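# Fold the towel in half on the table

## Task

Fold the towel once, end onto end, so its edges roughly coincide and there are no extra folds; it must lie flat, entirely on the table and away from the basket, with nothing puffed up or standing up. Then open the hands and pull them away.

## Robot and tools

Robot: two arms, left_arm and right_arm, each ending in a five-finger hand. The right arm has a right hand and the left arm has the mirror-image left hand. A post stands behind the arms. Calibrated base positions in metres: left_arm (-0.049, +0.352, -0.001), right_arm (+0.024, -0.280, -0.002), both nearly unrotated.

Frames: the scene frame has its origin at table-top height, halfway between the nominal bases. +z is up, +x points out over the table, and left_arm sits on the +y side; image left and right do not follow these names. Reported hand positions (end_effector_position, m) and orientations (end_effector_quat_wxyz) are in the scene frame and can be off by a few cm. Commanded offsets use the current Hand target's own axes instead.

Hand point: a spot 0.05 m in front of the palm and 0.15 m from the wrist face along the fingers. Its +z runs along straight fingers, +y comes out of the palm, and +x runs across the palm away from the thumb on the right hand but toward the thumb on the left hand. Straight fingers extend 0.06 to 0.07 m past the point and sit 0.06 m behind it along -y. A wrist bracket on the little-finger side can collide with things.

The row of 28 numbers (used by execute_actions and move), all in [-1, 1], left arm first, then right arm. For each arm: dx, dy, dz, rx, ry, rz, then little, ring, middle, index, thumb_bend, thumb_turn, then force_limit, speed. Both arms must always be filled in.
- dx..rz are an offset, not a pose: a displacement from that arm's Hand target as it stood when the action or move began, along that target's axes. 1.0 equals 0.6 m of travel or 180 degrees; rx, ry, rz form a single rotation vector. Zeros on all six mean no new request for that arm. Repeating an offset moves the hand further again.
- Finger and thumb numbers are absolute targets: +1 open/straight, -1 curled. thumb_turn +1 puts the thumb beside the palm, -1 swings it opposite the fingers.
- force_limit maps -1 to about 0 N and +1 to 10 N at the fingertip (15 N for the two thumb motors). speed rises from near zero at -1 to full at +0.48 and stays full above that; use -0.94 or lower for a soft grip.
- No value means keep as is: to leave a hand unchanged, resend the eight hand numbers of its last executed row; if it has never been commanded, send its hand_measured six values plus hand_force_limit and hand_speed.

execute_actions(actions, cameras): actions is a list of actions; each action is a list of up to 15 rows, one per 1/30 s control step, and a shorter list repeats its last row until step 15. Every row of one action counts from that action's starting Hand target. Images come back only for an empty actions list or when cameras names them (["all"], [] or names: cam_head_left, cam_head_right, cam_high, cam_left_wrist, cam_right_wrist). An unknown name invalidates the call.

move(target, speed, blend, blocking, cameras): target is one row or a list of up to 15 rows; every row's offsets count from the same starting Hand targets. The hands travel in straight lines, finishing together, capped at 10 s total. speed is in m/s, 0.002 to 4.3, default 0.25 (turns at twice that in rad/s); one value or one per target. blend (m) rounds corners between listed targets; 0 stops at each. blocking=false returns after about 0.5 s while motion continues. Paths ignore obstacles and the other arm. The result adds a move: line, e.g. done, off_target, moving, held or fault, plus limits such as paced or held.

wait(seconds 0 to 3600) lets time pass with no new command. stop() brakes a running move. zoom_image(camera, region [x0, y0, x1, y1], at most 504 by 504 px) enlarges part of the newest image from that camera; full images are 896x504. show_instructions() shows the reference pages. finished_scene(scene 1) ends the scene permanently.

Reading results: Hand target is the last commanded pose after clipping; the next offset starts there. Hands often stop 1 to 3 cm (up to 5 cm) short, usually low, from friction and weight; that is not contact. A new execute_actions call, even with zero offsets, re-requests the target; otherwise send the remaining gap. Orientation commands are clipped to 40 degrees from the measured orientation each step. hand_measured, hand_stopped_by (moving, target, force, stalled, fault) and hand_load_n give six values in the row's finger order; a load falling near 0 means a lost grip. Joint torques and Joint velocities are also listed. Joint ranges (rad): waist -2.880 to 2.880, shoulder 0.000 to 3.142, elbow 0.000 to 3.019, wrist pitch -1.693 to 1.571, wrist yaw -1.571 to 1.571, wrist roll -2.094 to 2.094.

Gripping: with the thumb in front of the palm the hand wraps objects about 0.035 to 0.065 m thick; thumb tip against index pad pinches thin or light items such as a towel edge. A motor starts only when its target changes by at least 0.002; to squeeze harder raise force_limit and send a more-closed target; to release send a more-open one.

Avoid: letting the towel drop or land off the table (failure), banging the table, basket or post, pressing or closing one hand on the other (can end the scene), overloading fingers, and long holds or stretched reaches that overheat motors (MOTOR HOT, then an OVER-TEMPERATURE FAULT drops the arm for 30 to 60 s). Move gently; faster moves hit harder and stray more. Loose objects may be nudged occasionally.

Each tool is called after "Emit:" by a JSON object that holds its "api" and its "payload".

Reference images:

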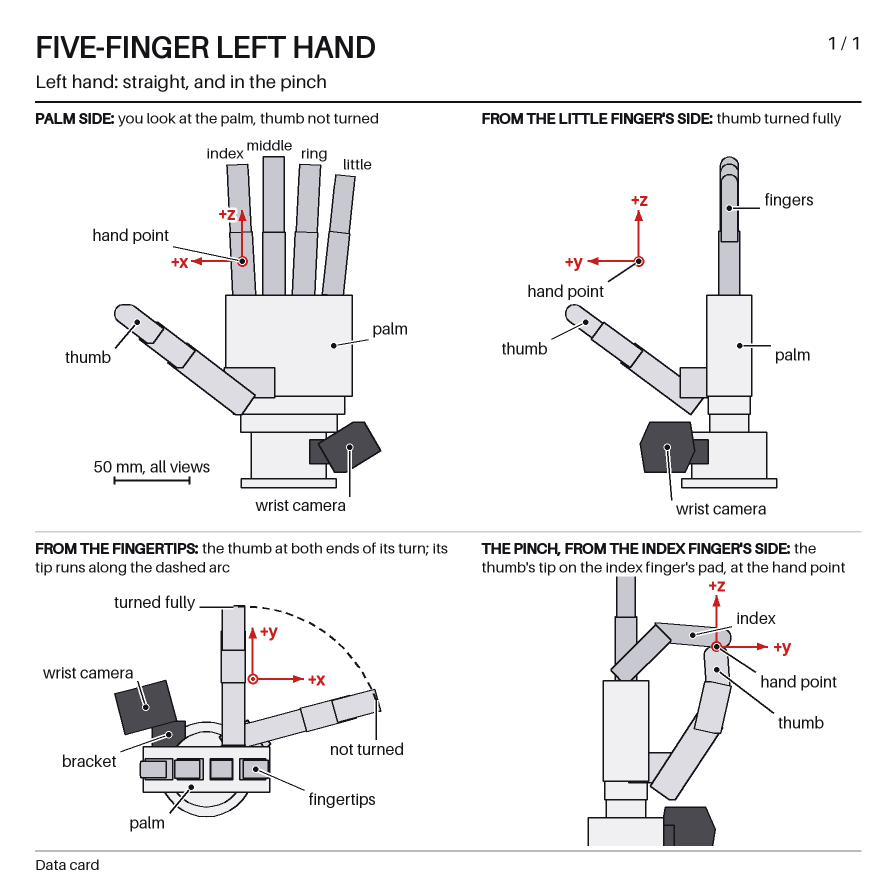

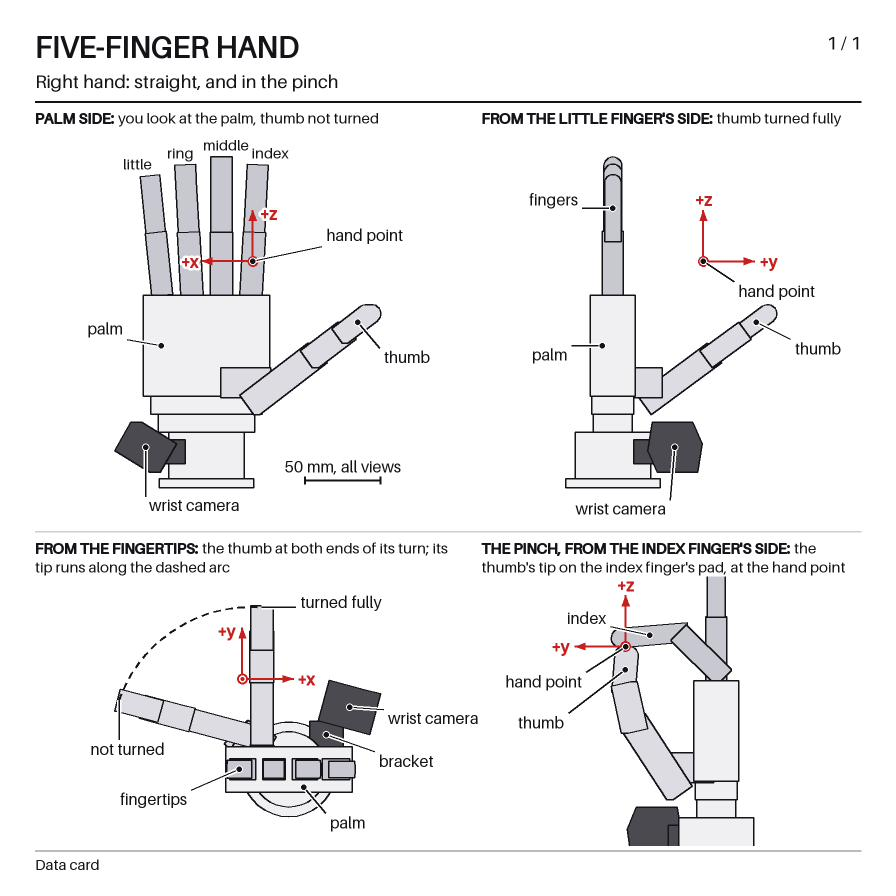

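## Session

Emit:
{"api": "execute_actions", "payload": {"actions": []}}

Scene clock: 0.00 s.
left_arm: end_effector_position=(+0.4949, +0.3296, +0.4328) hand_measured=(+1.000, +1.000, +1.000, +1.000, +1.000, +1.000) hand_load_n=(+0.0, +0.0, -0.5, +0.0, +0.0, +0.0) hand_stopped_by=(target, target, target, target, target, target) hand_force_limit=0.00 hand_speed=-0.80 end_effector_quat_wxyz=(+0.512, -0.495, +0.501, -0.492) | right_arm: end_effector_position=(+0.5673, -0.2593, +0.4459) hand_measured=(+1.000, +1.000, +1.000, +1.000, +1.000, +1.000) hand_load_n=(+0.0, +0.0, +0.0, +0.0, +0.0, +0.0) hand_stopped_by=(target, target, target, target, target, target) hand_force_limit=0.00 hand_speed=-0.80 end_effector_quat_wxyz=(+0.493, -0.491, +0.500, -0.517)
Joint positions: left_arm=[0.011 1.051 1.052 0.008 -0.002 0.026] | right_arm=[-0.005 1.046 1.076 -0.01 0.026 -0.015]
Joint velocities: within noise
Joint torques (N m): no reading
Heat: left arm: hottest wrist roll 30 °C; right arm: hottest waist 28 °C.
Hand target: left_arm +0.4963, +0.3296, +0.4558; +0.522, -0.484, +0.489, -0.503 | right_arm +0.5698, -0.2592, +0.4588; +0.500, -0.484, +0.494, -0.522

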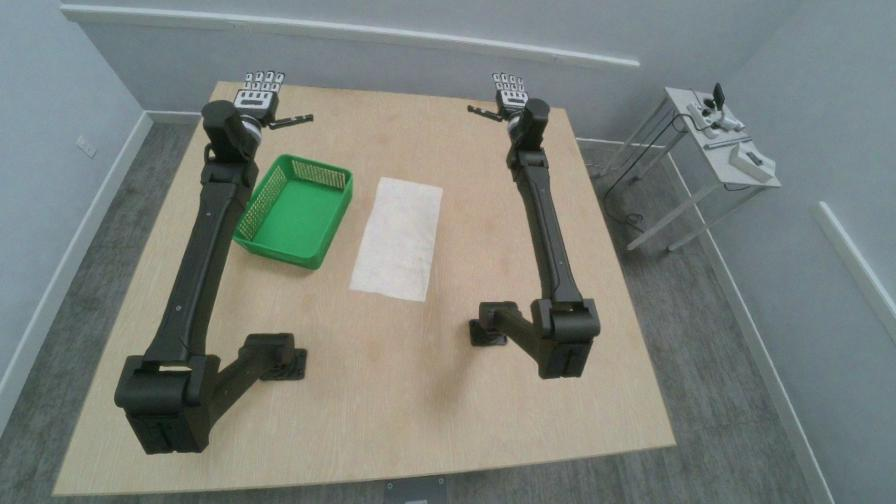

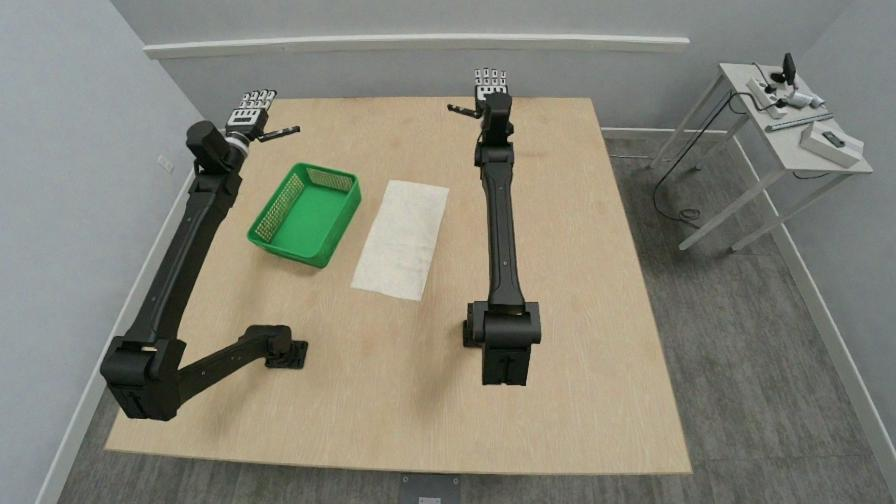

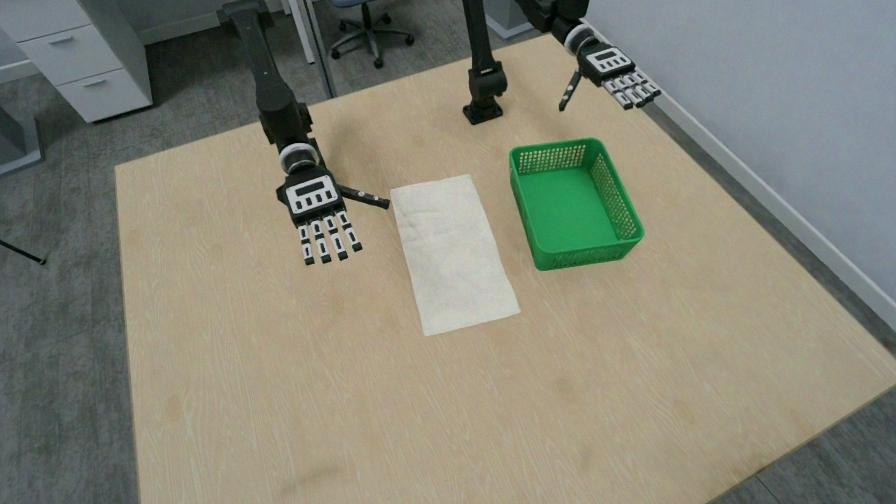

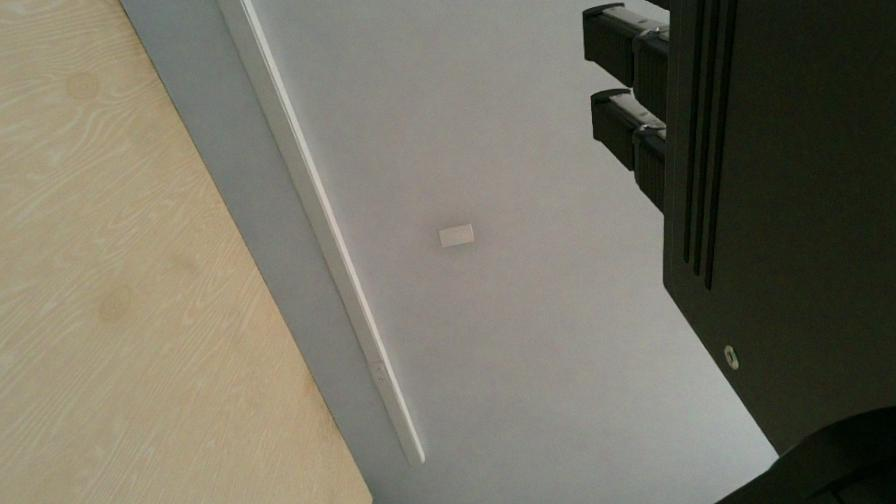

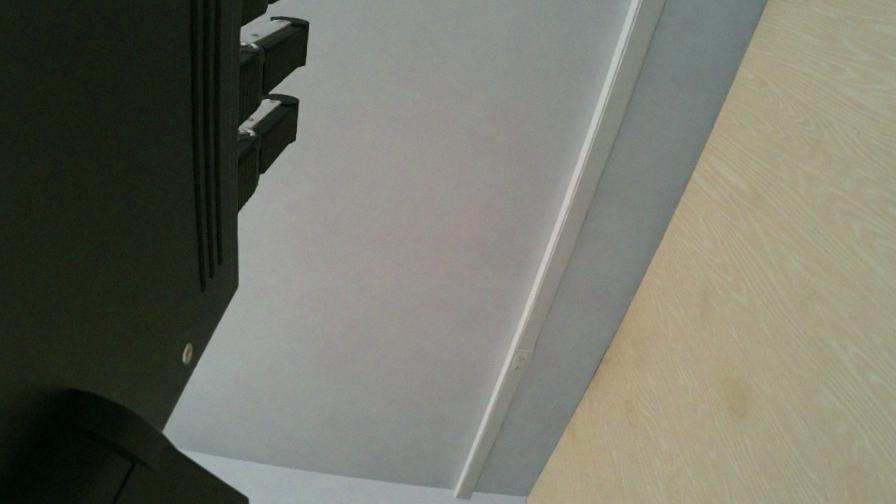

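Emit:
{"api": "zoom_image", "payload": {"camera": "cam_head_left", "region": [210, 140, 500, 320]}}

Emit:
{"api": "zoom_image", "payload": {"camera": "cam_high", "region": [360, 120, 660, 350]}}

Scaled by 1.738 from the camera's image (finer frame: 1280x720).

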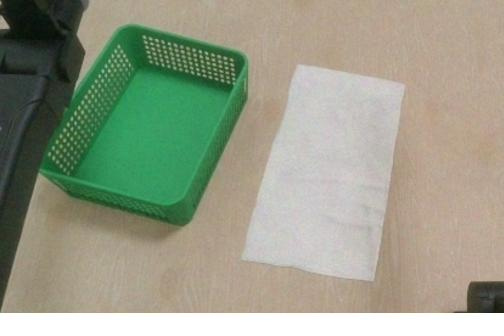

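Scaled by 1.680 from the camera's image (finer frame: 1280x720).

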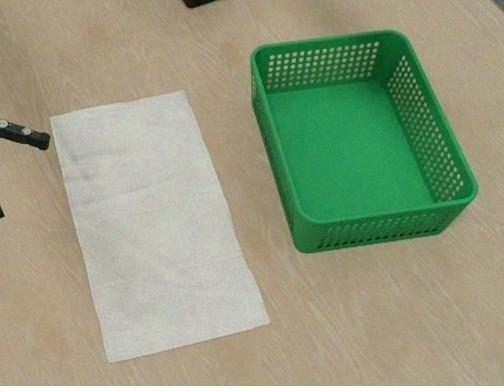

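Emit:
{"api": "move", "payload": {"target": [0,0,0,0,0,0,1,1,1,1,1,1,0,-0.8,-0.262,0.499,-0.314,-0.514,-0.011,-0.005,1,1,1,1,1,1,0,-0.8], "cameras": ["all"]}}

Scene clock: 14.40 s.
left_arm: end_effector_position=(+0.4949, +0.3296, +0.4328) hand_measured=(+1.000, +1.000, +1.000, +1.000, +1.000, +1.000) hand_load_n=(+0.0, +0.0, +0.0, +0.0, +0.0, +0.0) hand_stopped_by=(target, target, target, target, target, target) hand_force_limit=0.00 hand_speed=-0.80 end_effector_quat_wxyz=(+0.512, -0.495, +0.501, -0.492) | right_arm: end_effector_position=(+0.3878, -0.1136, +0.1386) hand_measured=(+1.000, +1.000, +1.000, +1.000, +1.000, +1.000) hand_load_n=(+0.0, +0.0, +0.0, +0.0, -0.5, +0.0) hand_stopped_by=(target, target, target, target, target, target) hand_force_limit=0.00 hand_speed=-0.80 end_effector_quat_wxyz=(+0.015, +0.709, -0.705, -0.002)
Joint positions: left_arm=[0.011 1.051 1.052 0.008 -0.002 0.026] | right_arm=[0.318 1.558 1.288 -1.33 0.011 0.312]
Joint torques (N m): left_arm=[1.61 -6.53 12.15 1.99 -0.02 0.04] | right_arm=[1.67 -9.52 12.71 -0.27 -0.16 0.15]
Heat: left arm: hottest wrist roll 30 °C; right arm: hottest elbow 29 °C.
Hand target: left_arm +0.4963, +0.3296, +0.4558; +0.522, -0.484, +0.489, -0.503 | right_arm +0.4003, -0.1001, +0.1494; +0.000, +0.707, -0.707, +0.001
Off the commanded pose: left_arm 0.023 m, 3 deg | right_arm 0.021 m, 2 deg.
move: off_target (right_arm)

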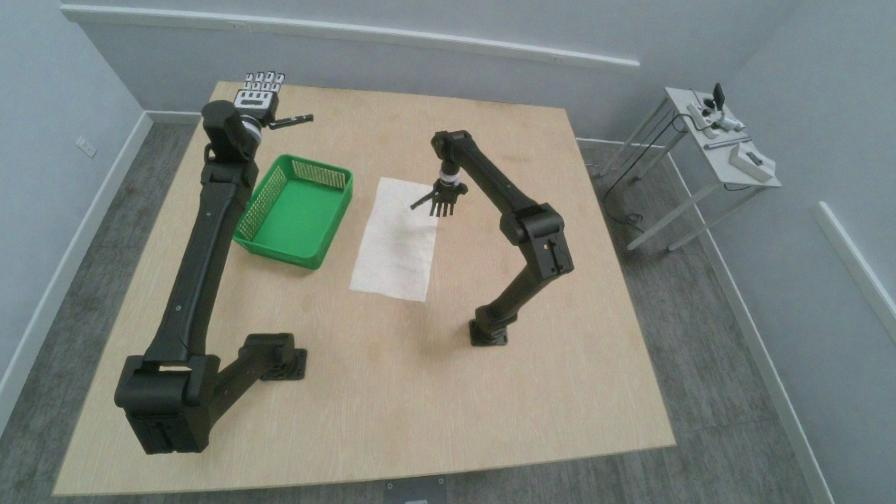

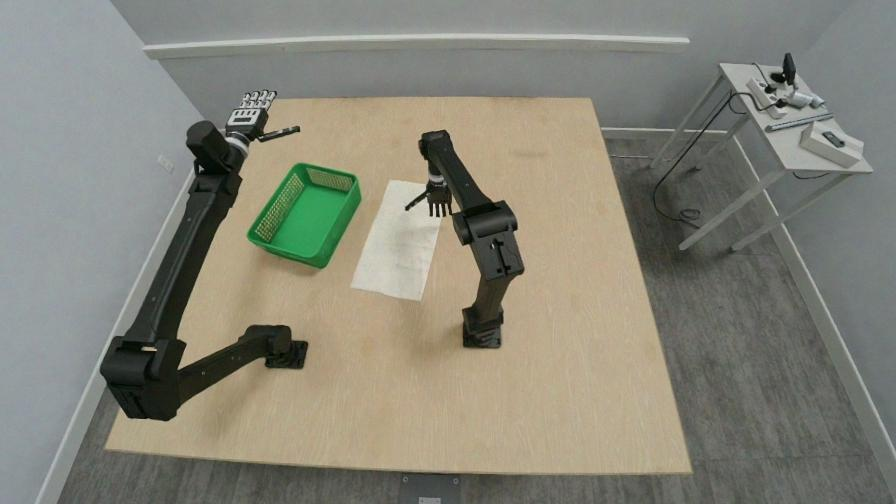

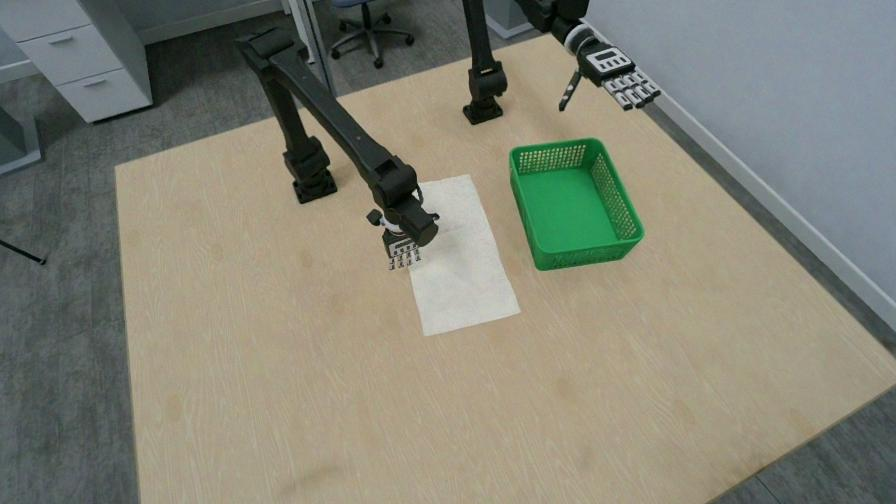

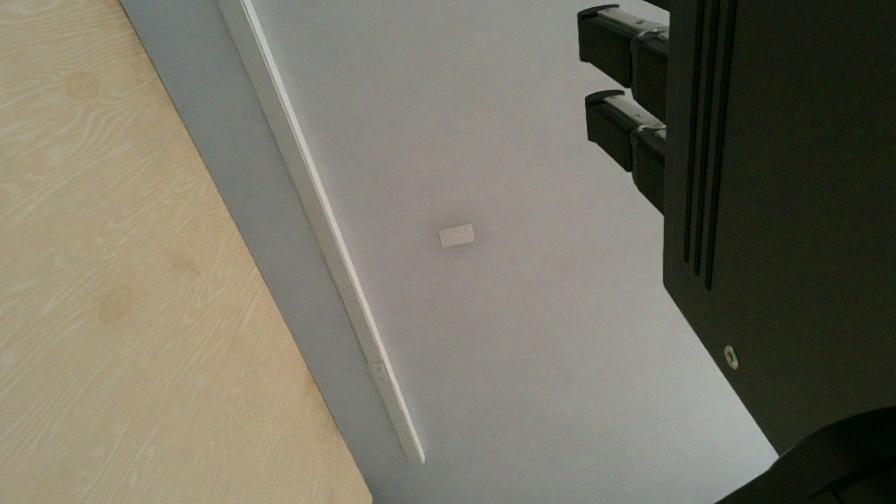

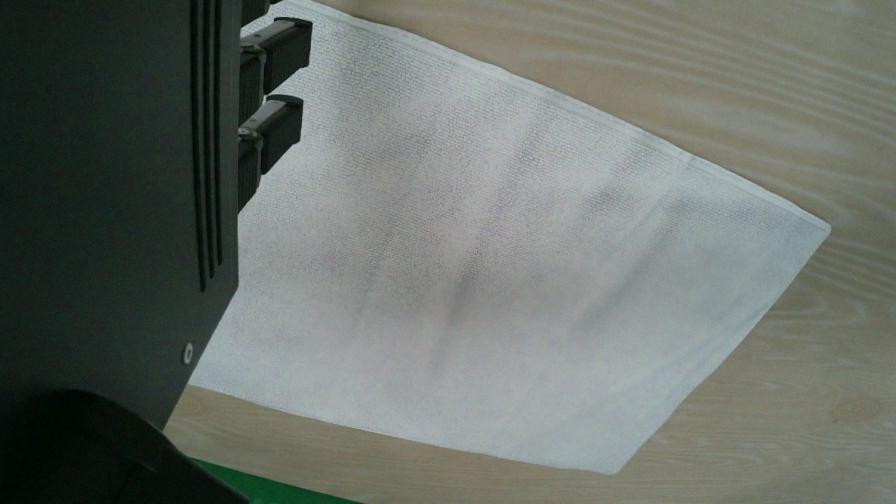

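Emit:
{"api": "move", "payload": {"target": [0.472,0.511,0.239,-0.2329,0.0612,0.0117,-1,-1,-0.1,-0.1,0.7,-1,0,0,0.035,-0.382,0.082,0.2829,0.0247,0.0519,-1,-1,-0.1,-0.1,0.7,-1,0,0], "cameras": ["all"]}}

Scene clock: 44.80 s.
left_arm: end_effector_position=(+0.6443, +0.0627, +0.1190) hand_measured=(-1.000, -1.000, -0.100, -0.100, +0.700, -1.000) hand_load_n=(+0.0, +0.0, +0.5, +0.0, +0.0, +0.0) hand_stopped_by=(target, target, target, target, target, target) hand_force_limit=0.00 hand_speed=0.00 end_effector_quat_wxyz=(+0.265, -0.579, +0.708, -0.307) | right_arm: end_effector_position=(+0.6263, -0.1096, +0.1148) hand_measured=(-1.000, -1.000, -0.100, -0.100, +0.700, -1.000) hand_load_n=(+0.0, +0.0, +0.0, +0.0, +0.0, +0.0) hand_stopped_by=(target, target, target, target, target, target) hand_force_limit=0.00 hand_speed=0.00 end_effector_quat_wxyz=(+0.286, -0.579, +0.692, -0.322)
Joint positions: left_arm=[-0.388 1.949 1.653 -0.451 -0.158 -0.117] | right_arm=[0.312 1.629 1.169 -0.273 0.352 0.33]
Joint torques (N m): left_arm=[1.61 -19.72 13.35 0.8 -0.07 -0.08] | right_arm=[-0.73 -10.52 8.28 2.81 0.4 -0.14]
Heat: left arm: hottest elbow 33 °C; right arm: hottest elbow 35 °C.
Hand target: left_arm +0.6596, +0.0561, +0.1503; +0.276, -0.581, +0.692, -0.329 | right_arm +0.6295, -0.1215, +0.1002; +0.277, -0.580, +0.691, -0.331
Off the commanded pose: left_arm 0.036 m, 3 deg | right_arm 0.019 m, 1 deg.
move: off_target (left_arm, right_arm)

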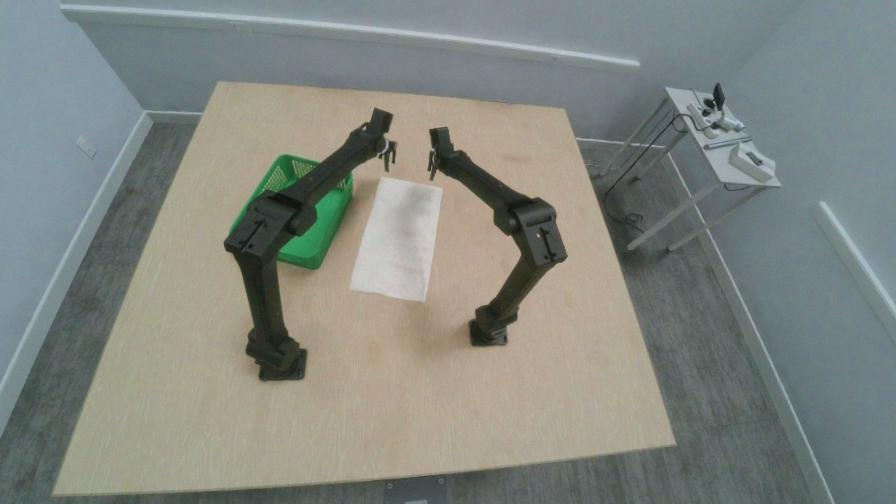

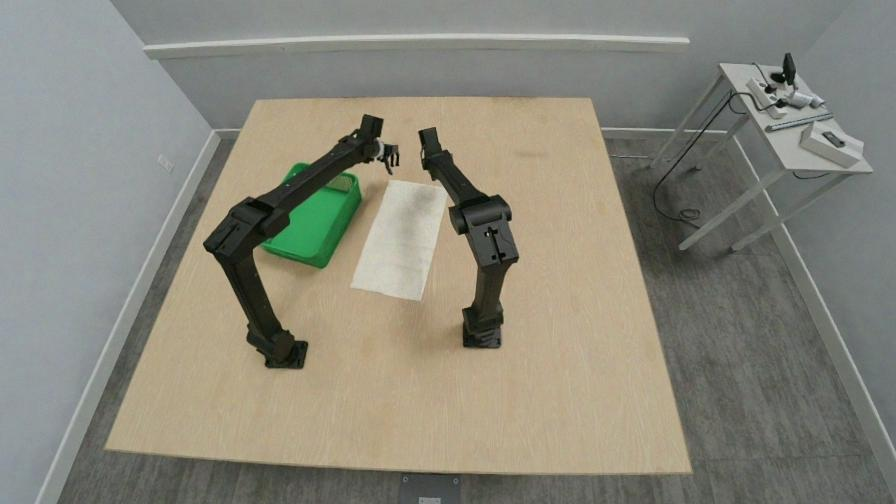

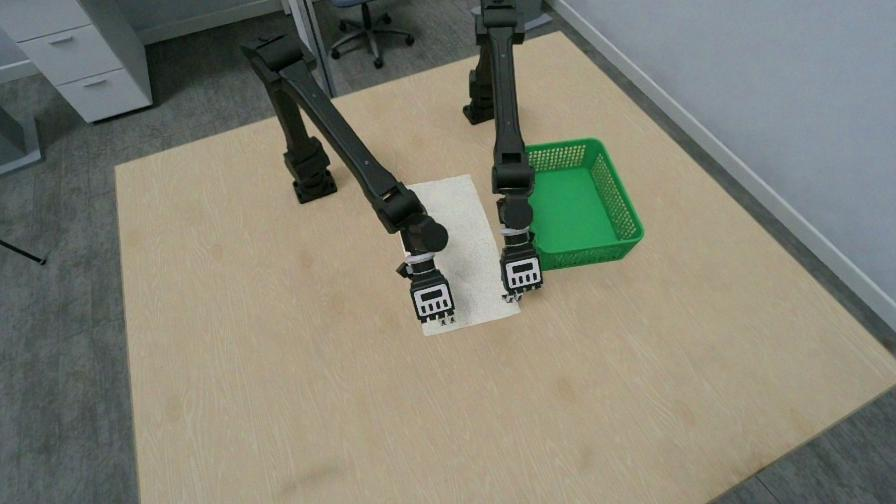

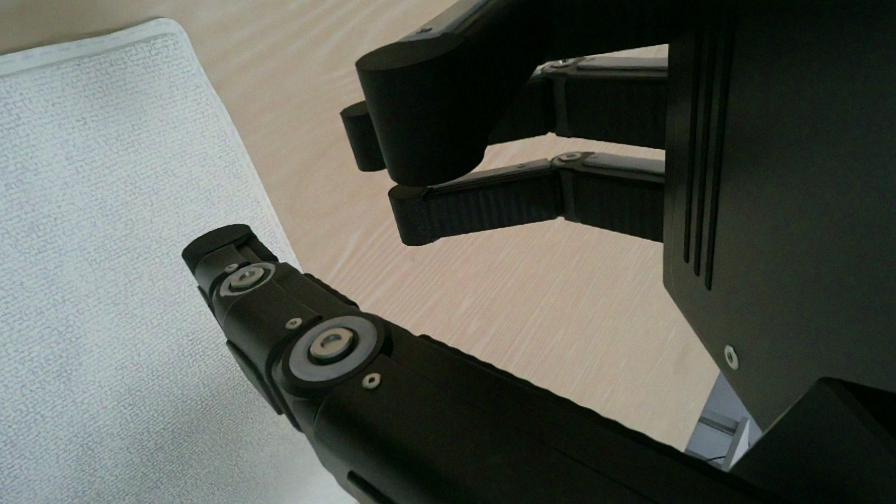

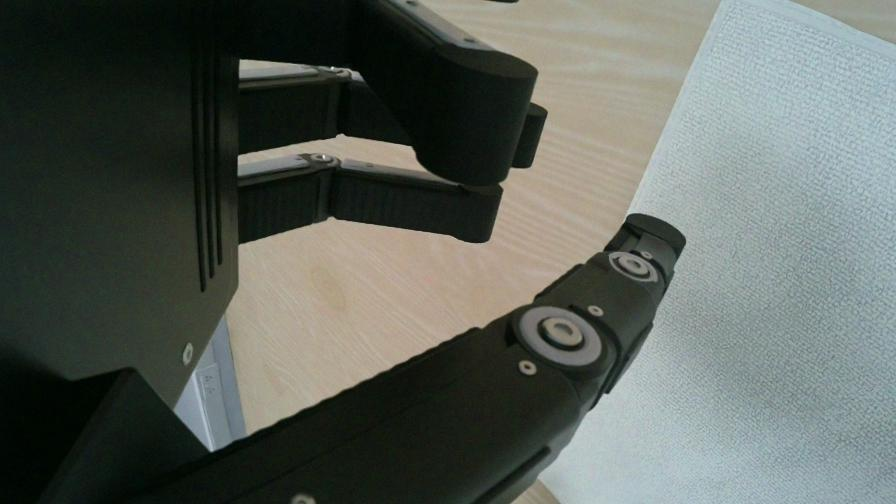

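Emit:
{"api": "zoom_image", "payload": {"camera": "cam_high", "region": [380, 200, 560, 350]}}

Emit:
{"api": "zoom_image", "payload": {"camera": "cam_head_left", "region": [330, 90, 480, 210]}}

Emit:
{"api": "zoom_image", "payload": {"camera": "cam_head_right", "region": [330, 90, 480, 210]}}

Scaled by 2.800 from the camera's image (finer frame: 1280x720).

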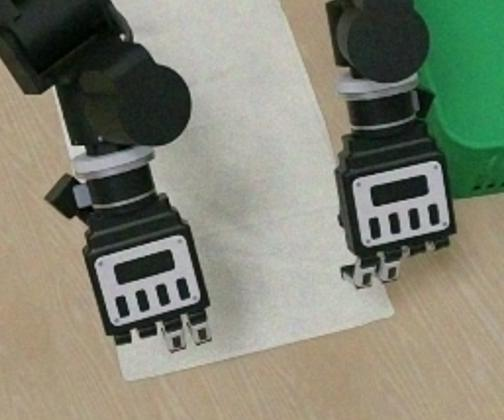

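Scaled by 3.360 from the camera's image (finer frame: 1280x720).

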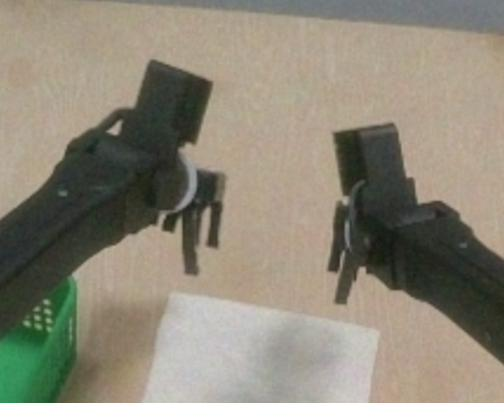

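Scaled by 3.360 from the camera's image (finer frame: 1280x720).

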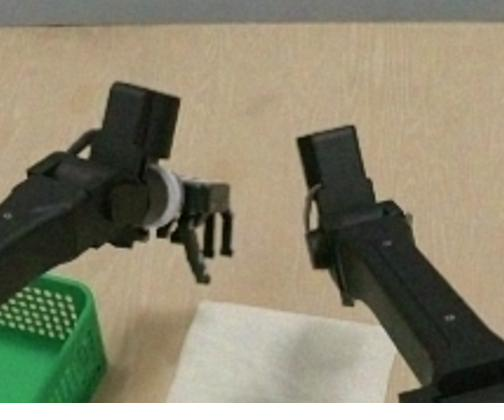

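Emit:
{"api": "move", "payload": {"target": [-0.0185,0.097,0.0895,0,0,0,-1,-1,-0.1,-0.1,0.7,-1,0,0,0.0218,0.0968,0.0792,0,0,0,-1,-1,-0.1,-0.1,0.7,-1,0,0], "cameras": ["all"], "speed": 0.1}}

Scene clock: 52.47 s.
left_arm: end_effector_position=(+0.6551, +0.0640, +0.0641) hand_measured=(-1.000, -1.000, -0.100, -0.100, +0.700, -1.000) hand_load_n=(+0.0, +0.0, +0.0, +0.0, +0.0, +0.0) hand_stopped_by=(target, target, target, target, target, target) hand_force_limit=0.00 hand_speed=0.00 end_effector_quat_wxyz=(+0.266, -0.579, +0.703, -0.316) | right_arm: end_effector_position=(+0.6268, -0.1240, +0.0393) hand_measured=(-1.000, -1.000, -0.100, -0.100, +0.700, -1.000) hand_load_n=(+0.0, +0.0, +0.0, +0.0, +0.0, +0.0) hand_stopped_by=(target, target, target, target, target, target) hand_force_limit=0.00 hand_speed=0.00 end_effector_quat_wxyz=(+0.284, -0.577, +0.693, -0.326)
Joint positions: left_arm=[-0.377 2.017 1.6 -0.313 -0.146 -0.119] | right_arm=[0.289 1.729 1.068 -0.066 0.344 0.314]
Joint torques (N m): left_arm=[2.96 -19.37 9.36 2.21 -0.01 0.03] | right_arm=[-0.85 -10.87 7.45 2.81 0.01 -0.13]
Heat: left arm: hottest elbow 34 °C; right arm: hottest elbow 34 °C.
Hand target: left_arm +0.6661, +0.0660, +0.0713; +0.276, -0.581, +0.692, -0.329 | right_arm +0.6277, -0.1345, +0.0252; +0.277, -0.580, +0.691, -0.331
Off the commanded pose: left_arm 0.013 m, 2 deg | right_arm 0.018 m, 1 deg.
move: off_target (left_arm, right_arm)

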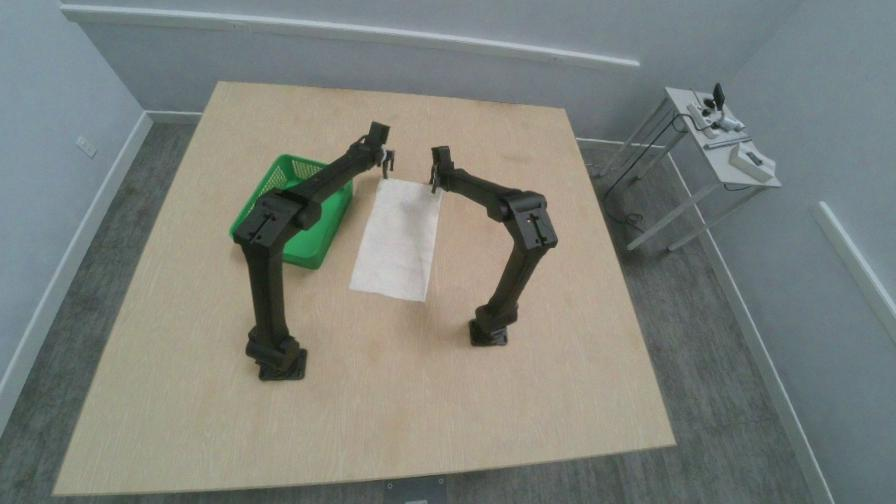

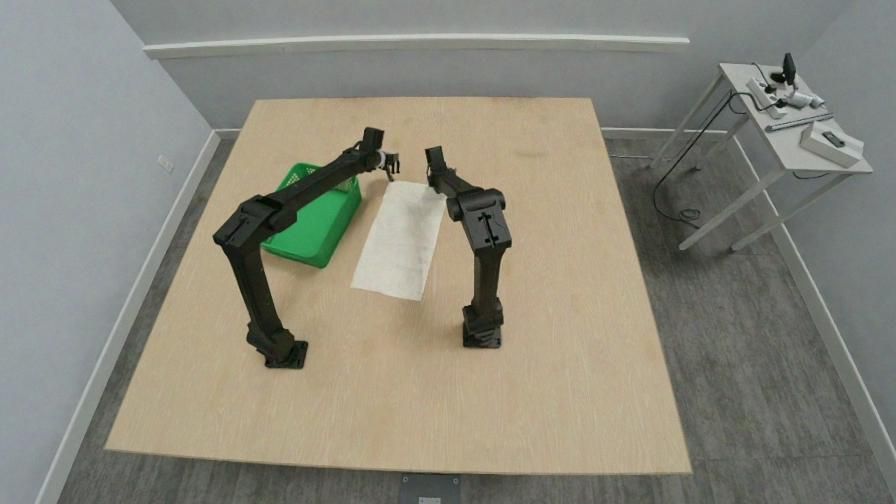

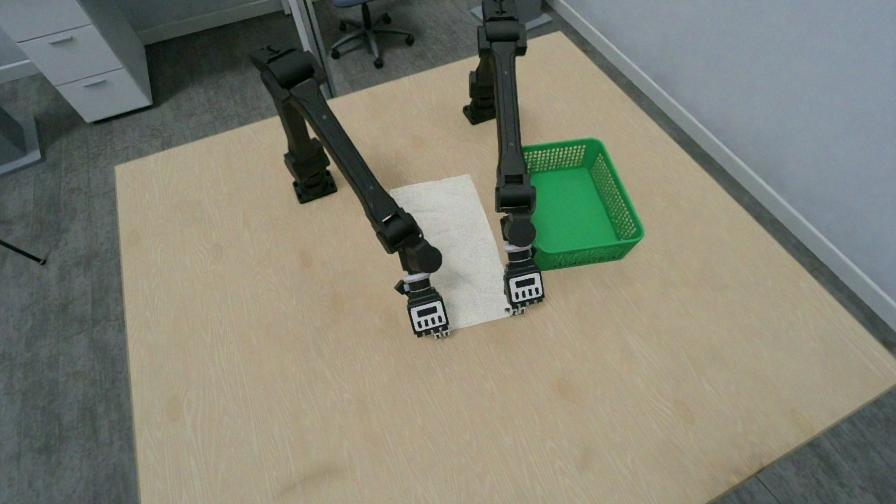

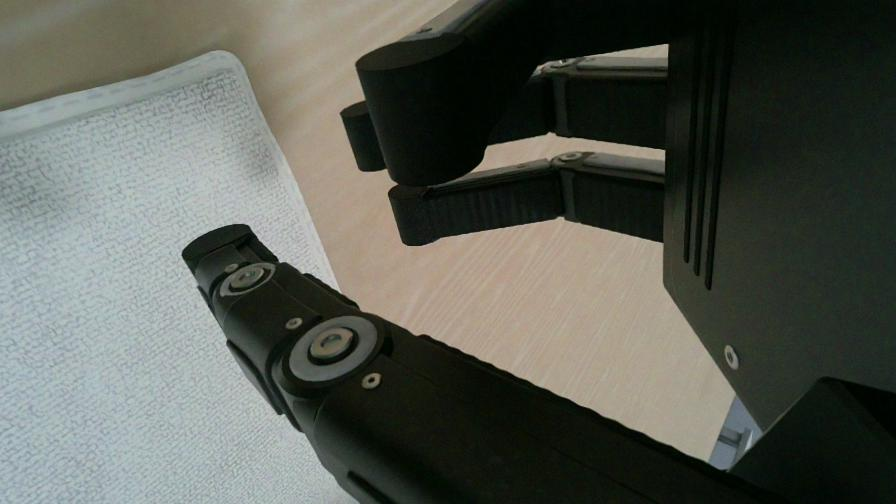

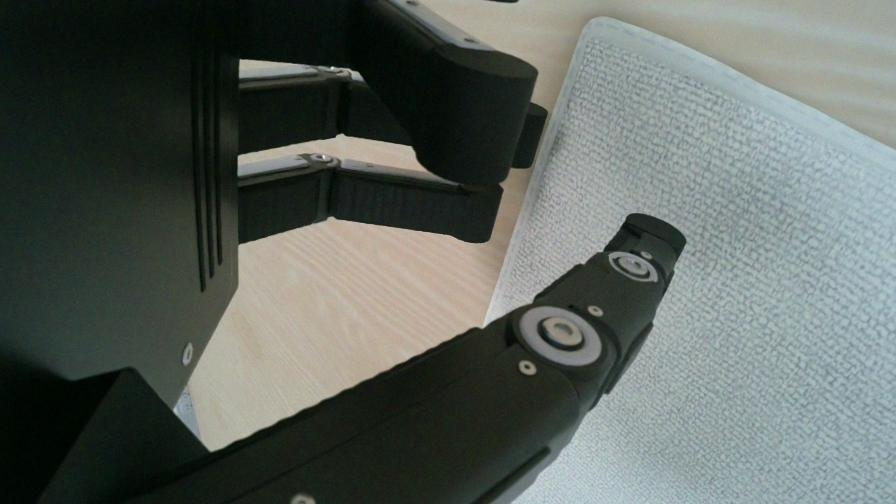

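Emit:
{"api": "move", "payload": {"target": [-0.0137,0.060,0.0368,0,0,0,-1,-1,-0.1,-0.1,0.7,-1,0,0,0,0.0259,0.021,0,0,0,-1,-1,-0.1,-0.1,0.7,-1,0,0], "cameras": ["cam_head_left","cam_high","cam_left_wrist","cam_right_wrist"], "speed": 0.08}}

Scene clock: 55.43 s.
left_arm: end_effector_position=(+0.6525, +0.0721, +0.0273) hand_measured=(-1.000, -1.000, -0.100, -0.100, +0.700, -1.000) hand_load_n=(+0.0, +0.5, -0.5, +0.0, +0.0, +0.0) hand_stopped_by=(target, target, target, target, target, target) hand_force_limit=0.00 hand_speed=0.00 end_effector_quat_wxyz=(+0.266, -0.581, +0.699, -0.319) | right_arm: end_effector_position=(+0.6326, -0.1223, +0.0314) hand_measured=(-1.000, -1.000, -0.100, -0.100, +0.700, -1.000) hand_load_n=(+0.0, +0.0, +0.5, +0.0, +0.0, +0.0) hand_stopped_by=(target, target, target, target, target, target) hand_force_limit=0.00 hand_speed=0.00 end_effector_quat_wxyz=(+0.294, -0.572, +0.691, -0.330)
Joint positions: left_arm=[-0.367 2.044 1.535 -0.212 -0.138 -0.119] | right_arm=[0.289 1.752 1.059 -0.01 0.344 0.314]
Joint torques (N m): left_arm=[2.08 -18.84 8.9 2.29 -0.02 0.09] | right_arm=[-0.79 -10.05 6.63 2.67 0.01 -0.13]
Heat: left arm: hottest elbow 34 °C; right arm: hottest elbow 34 °C.
Hand target: left_arm +0.6621, +0.0750, +0.0295; +0.276, -0.581, +0.692, -0.329 | right_arm +0.6278, -0.1345, +0.0053; +0.277, -0.580, +0.691, -0.331
Off the commanded pose: left_arm 0.010 m, 2 deg | right_arm 0.029 m, 2 deg.
move: off_target (right_arm)

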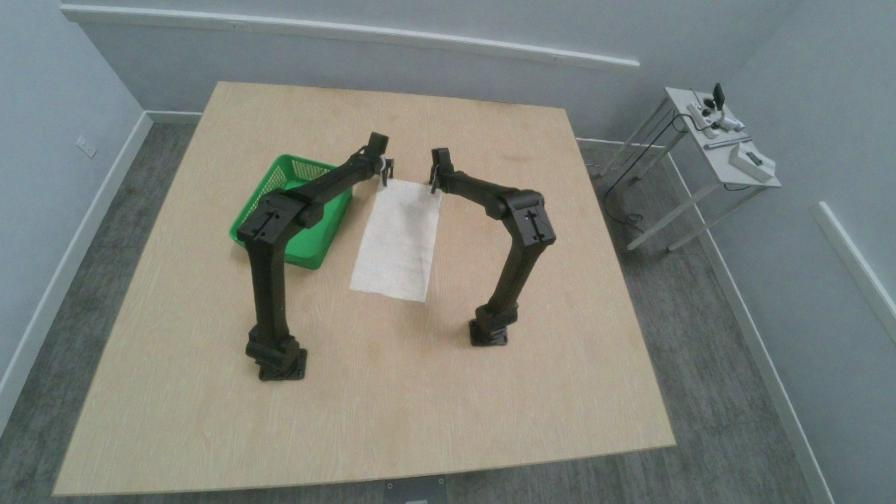

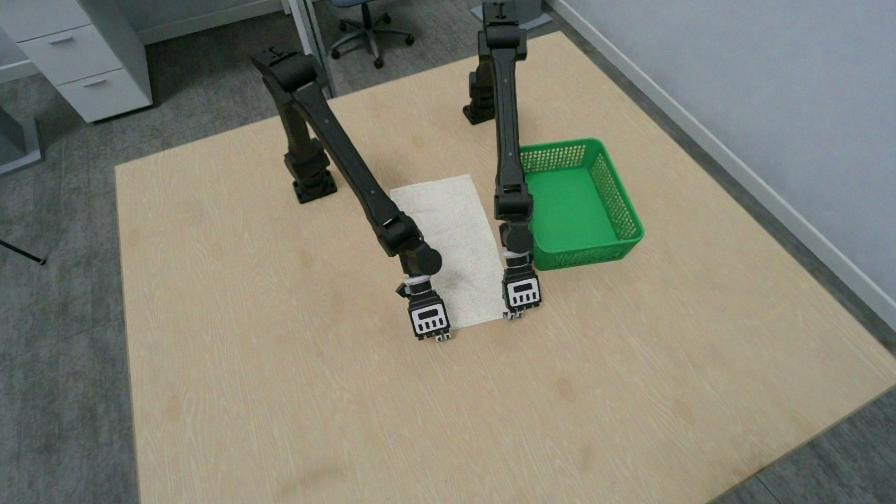

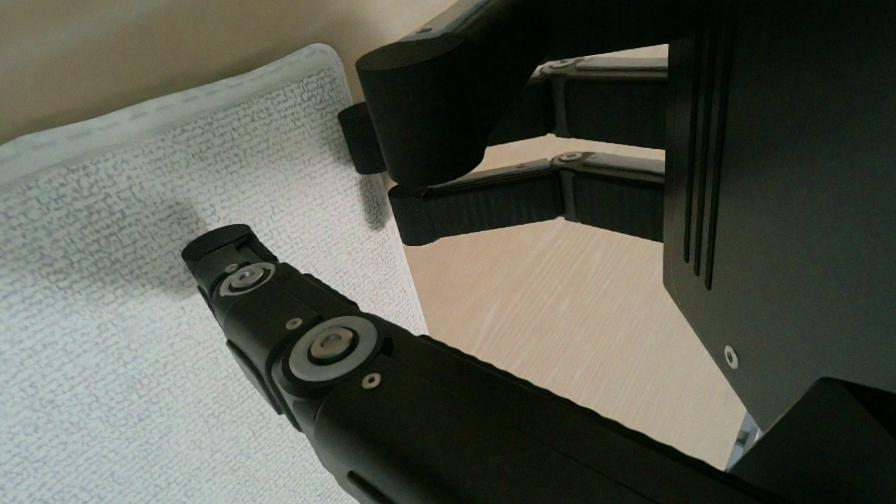

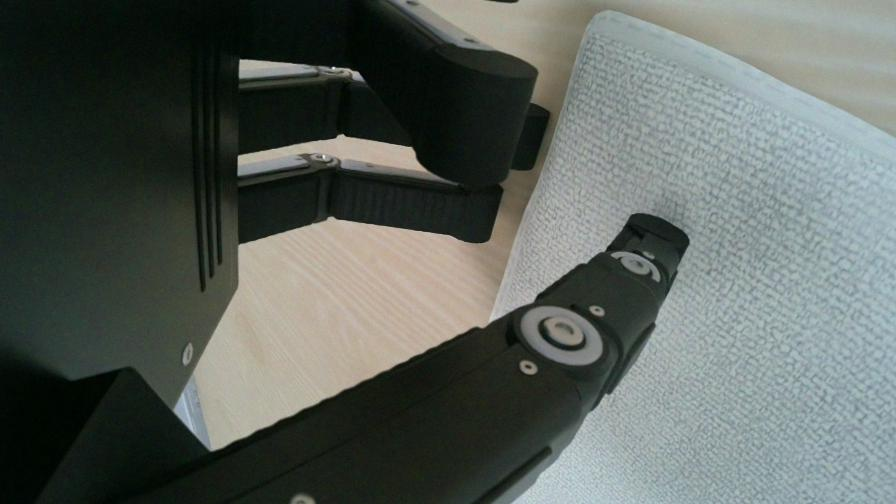

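Emit:
{"api": "zoom_image", "payload": {"camera": "cam_right_wrist", "region": [236, 0, 720, 272]}}

Emit:
{"api": "zoom_image", "payload": {"camera": "cam_high", "region": [390, 250, 560, 350]}}

Emit:
{"api": "zoom_image", "payload": {"camera": "cam_head_left", "region": [360, 130, 470, 210]}}

Scaled by 1.041 from the camera's image (finer frame: 1280x720).

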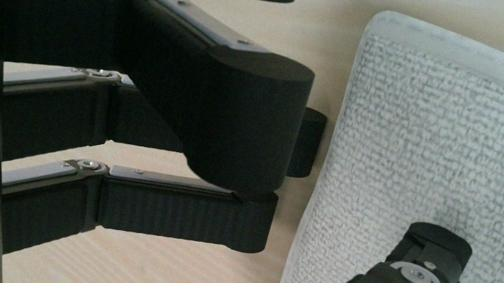

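Scaled by 2.965 from the camera's image (finer frame: 1280x720).

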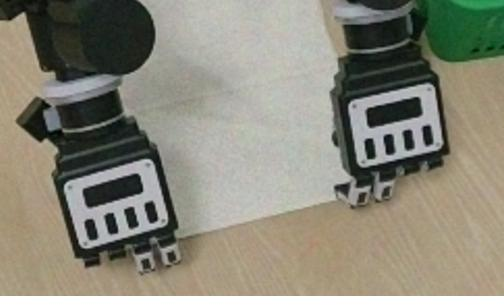

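Scaled by 4.582 from the camera's image (finer frame: 1280x720).

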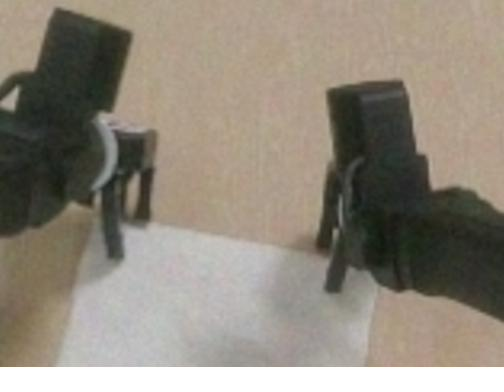

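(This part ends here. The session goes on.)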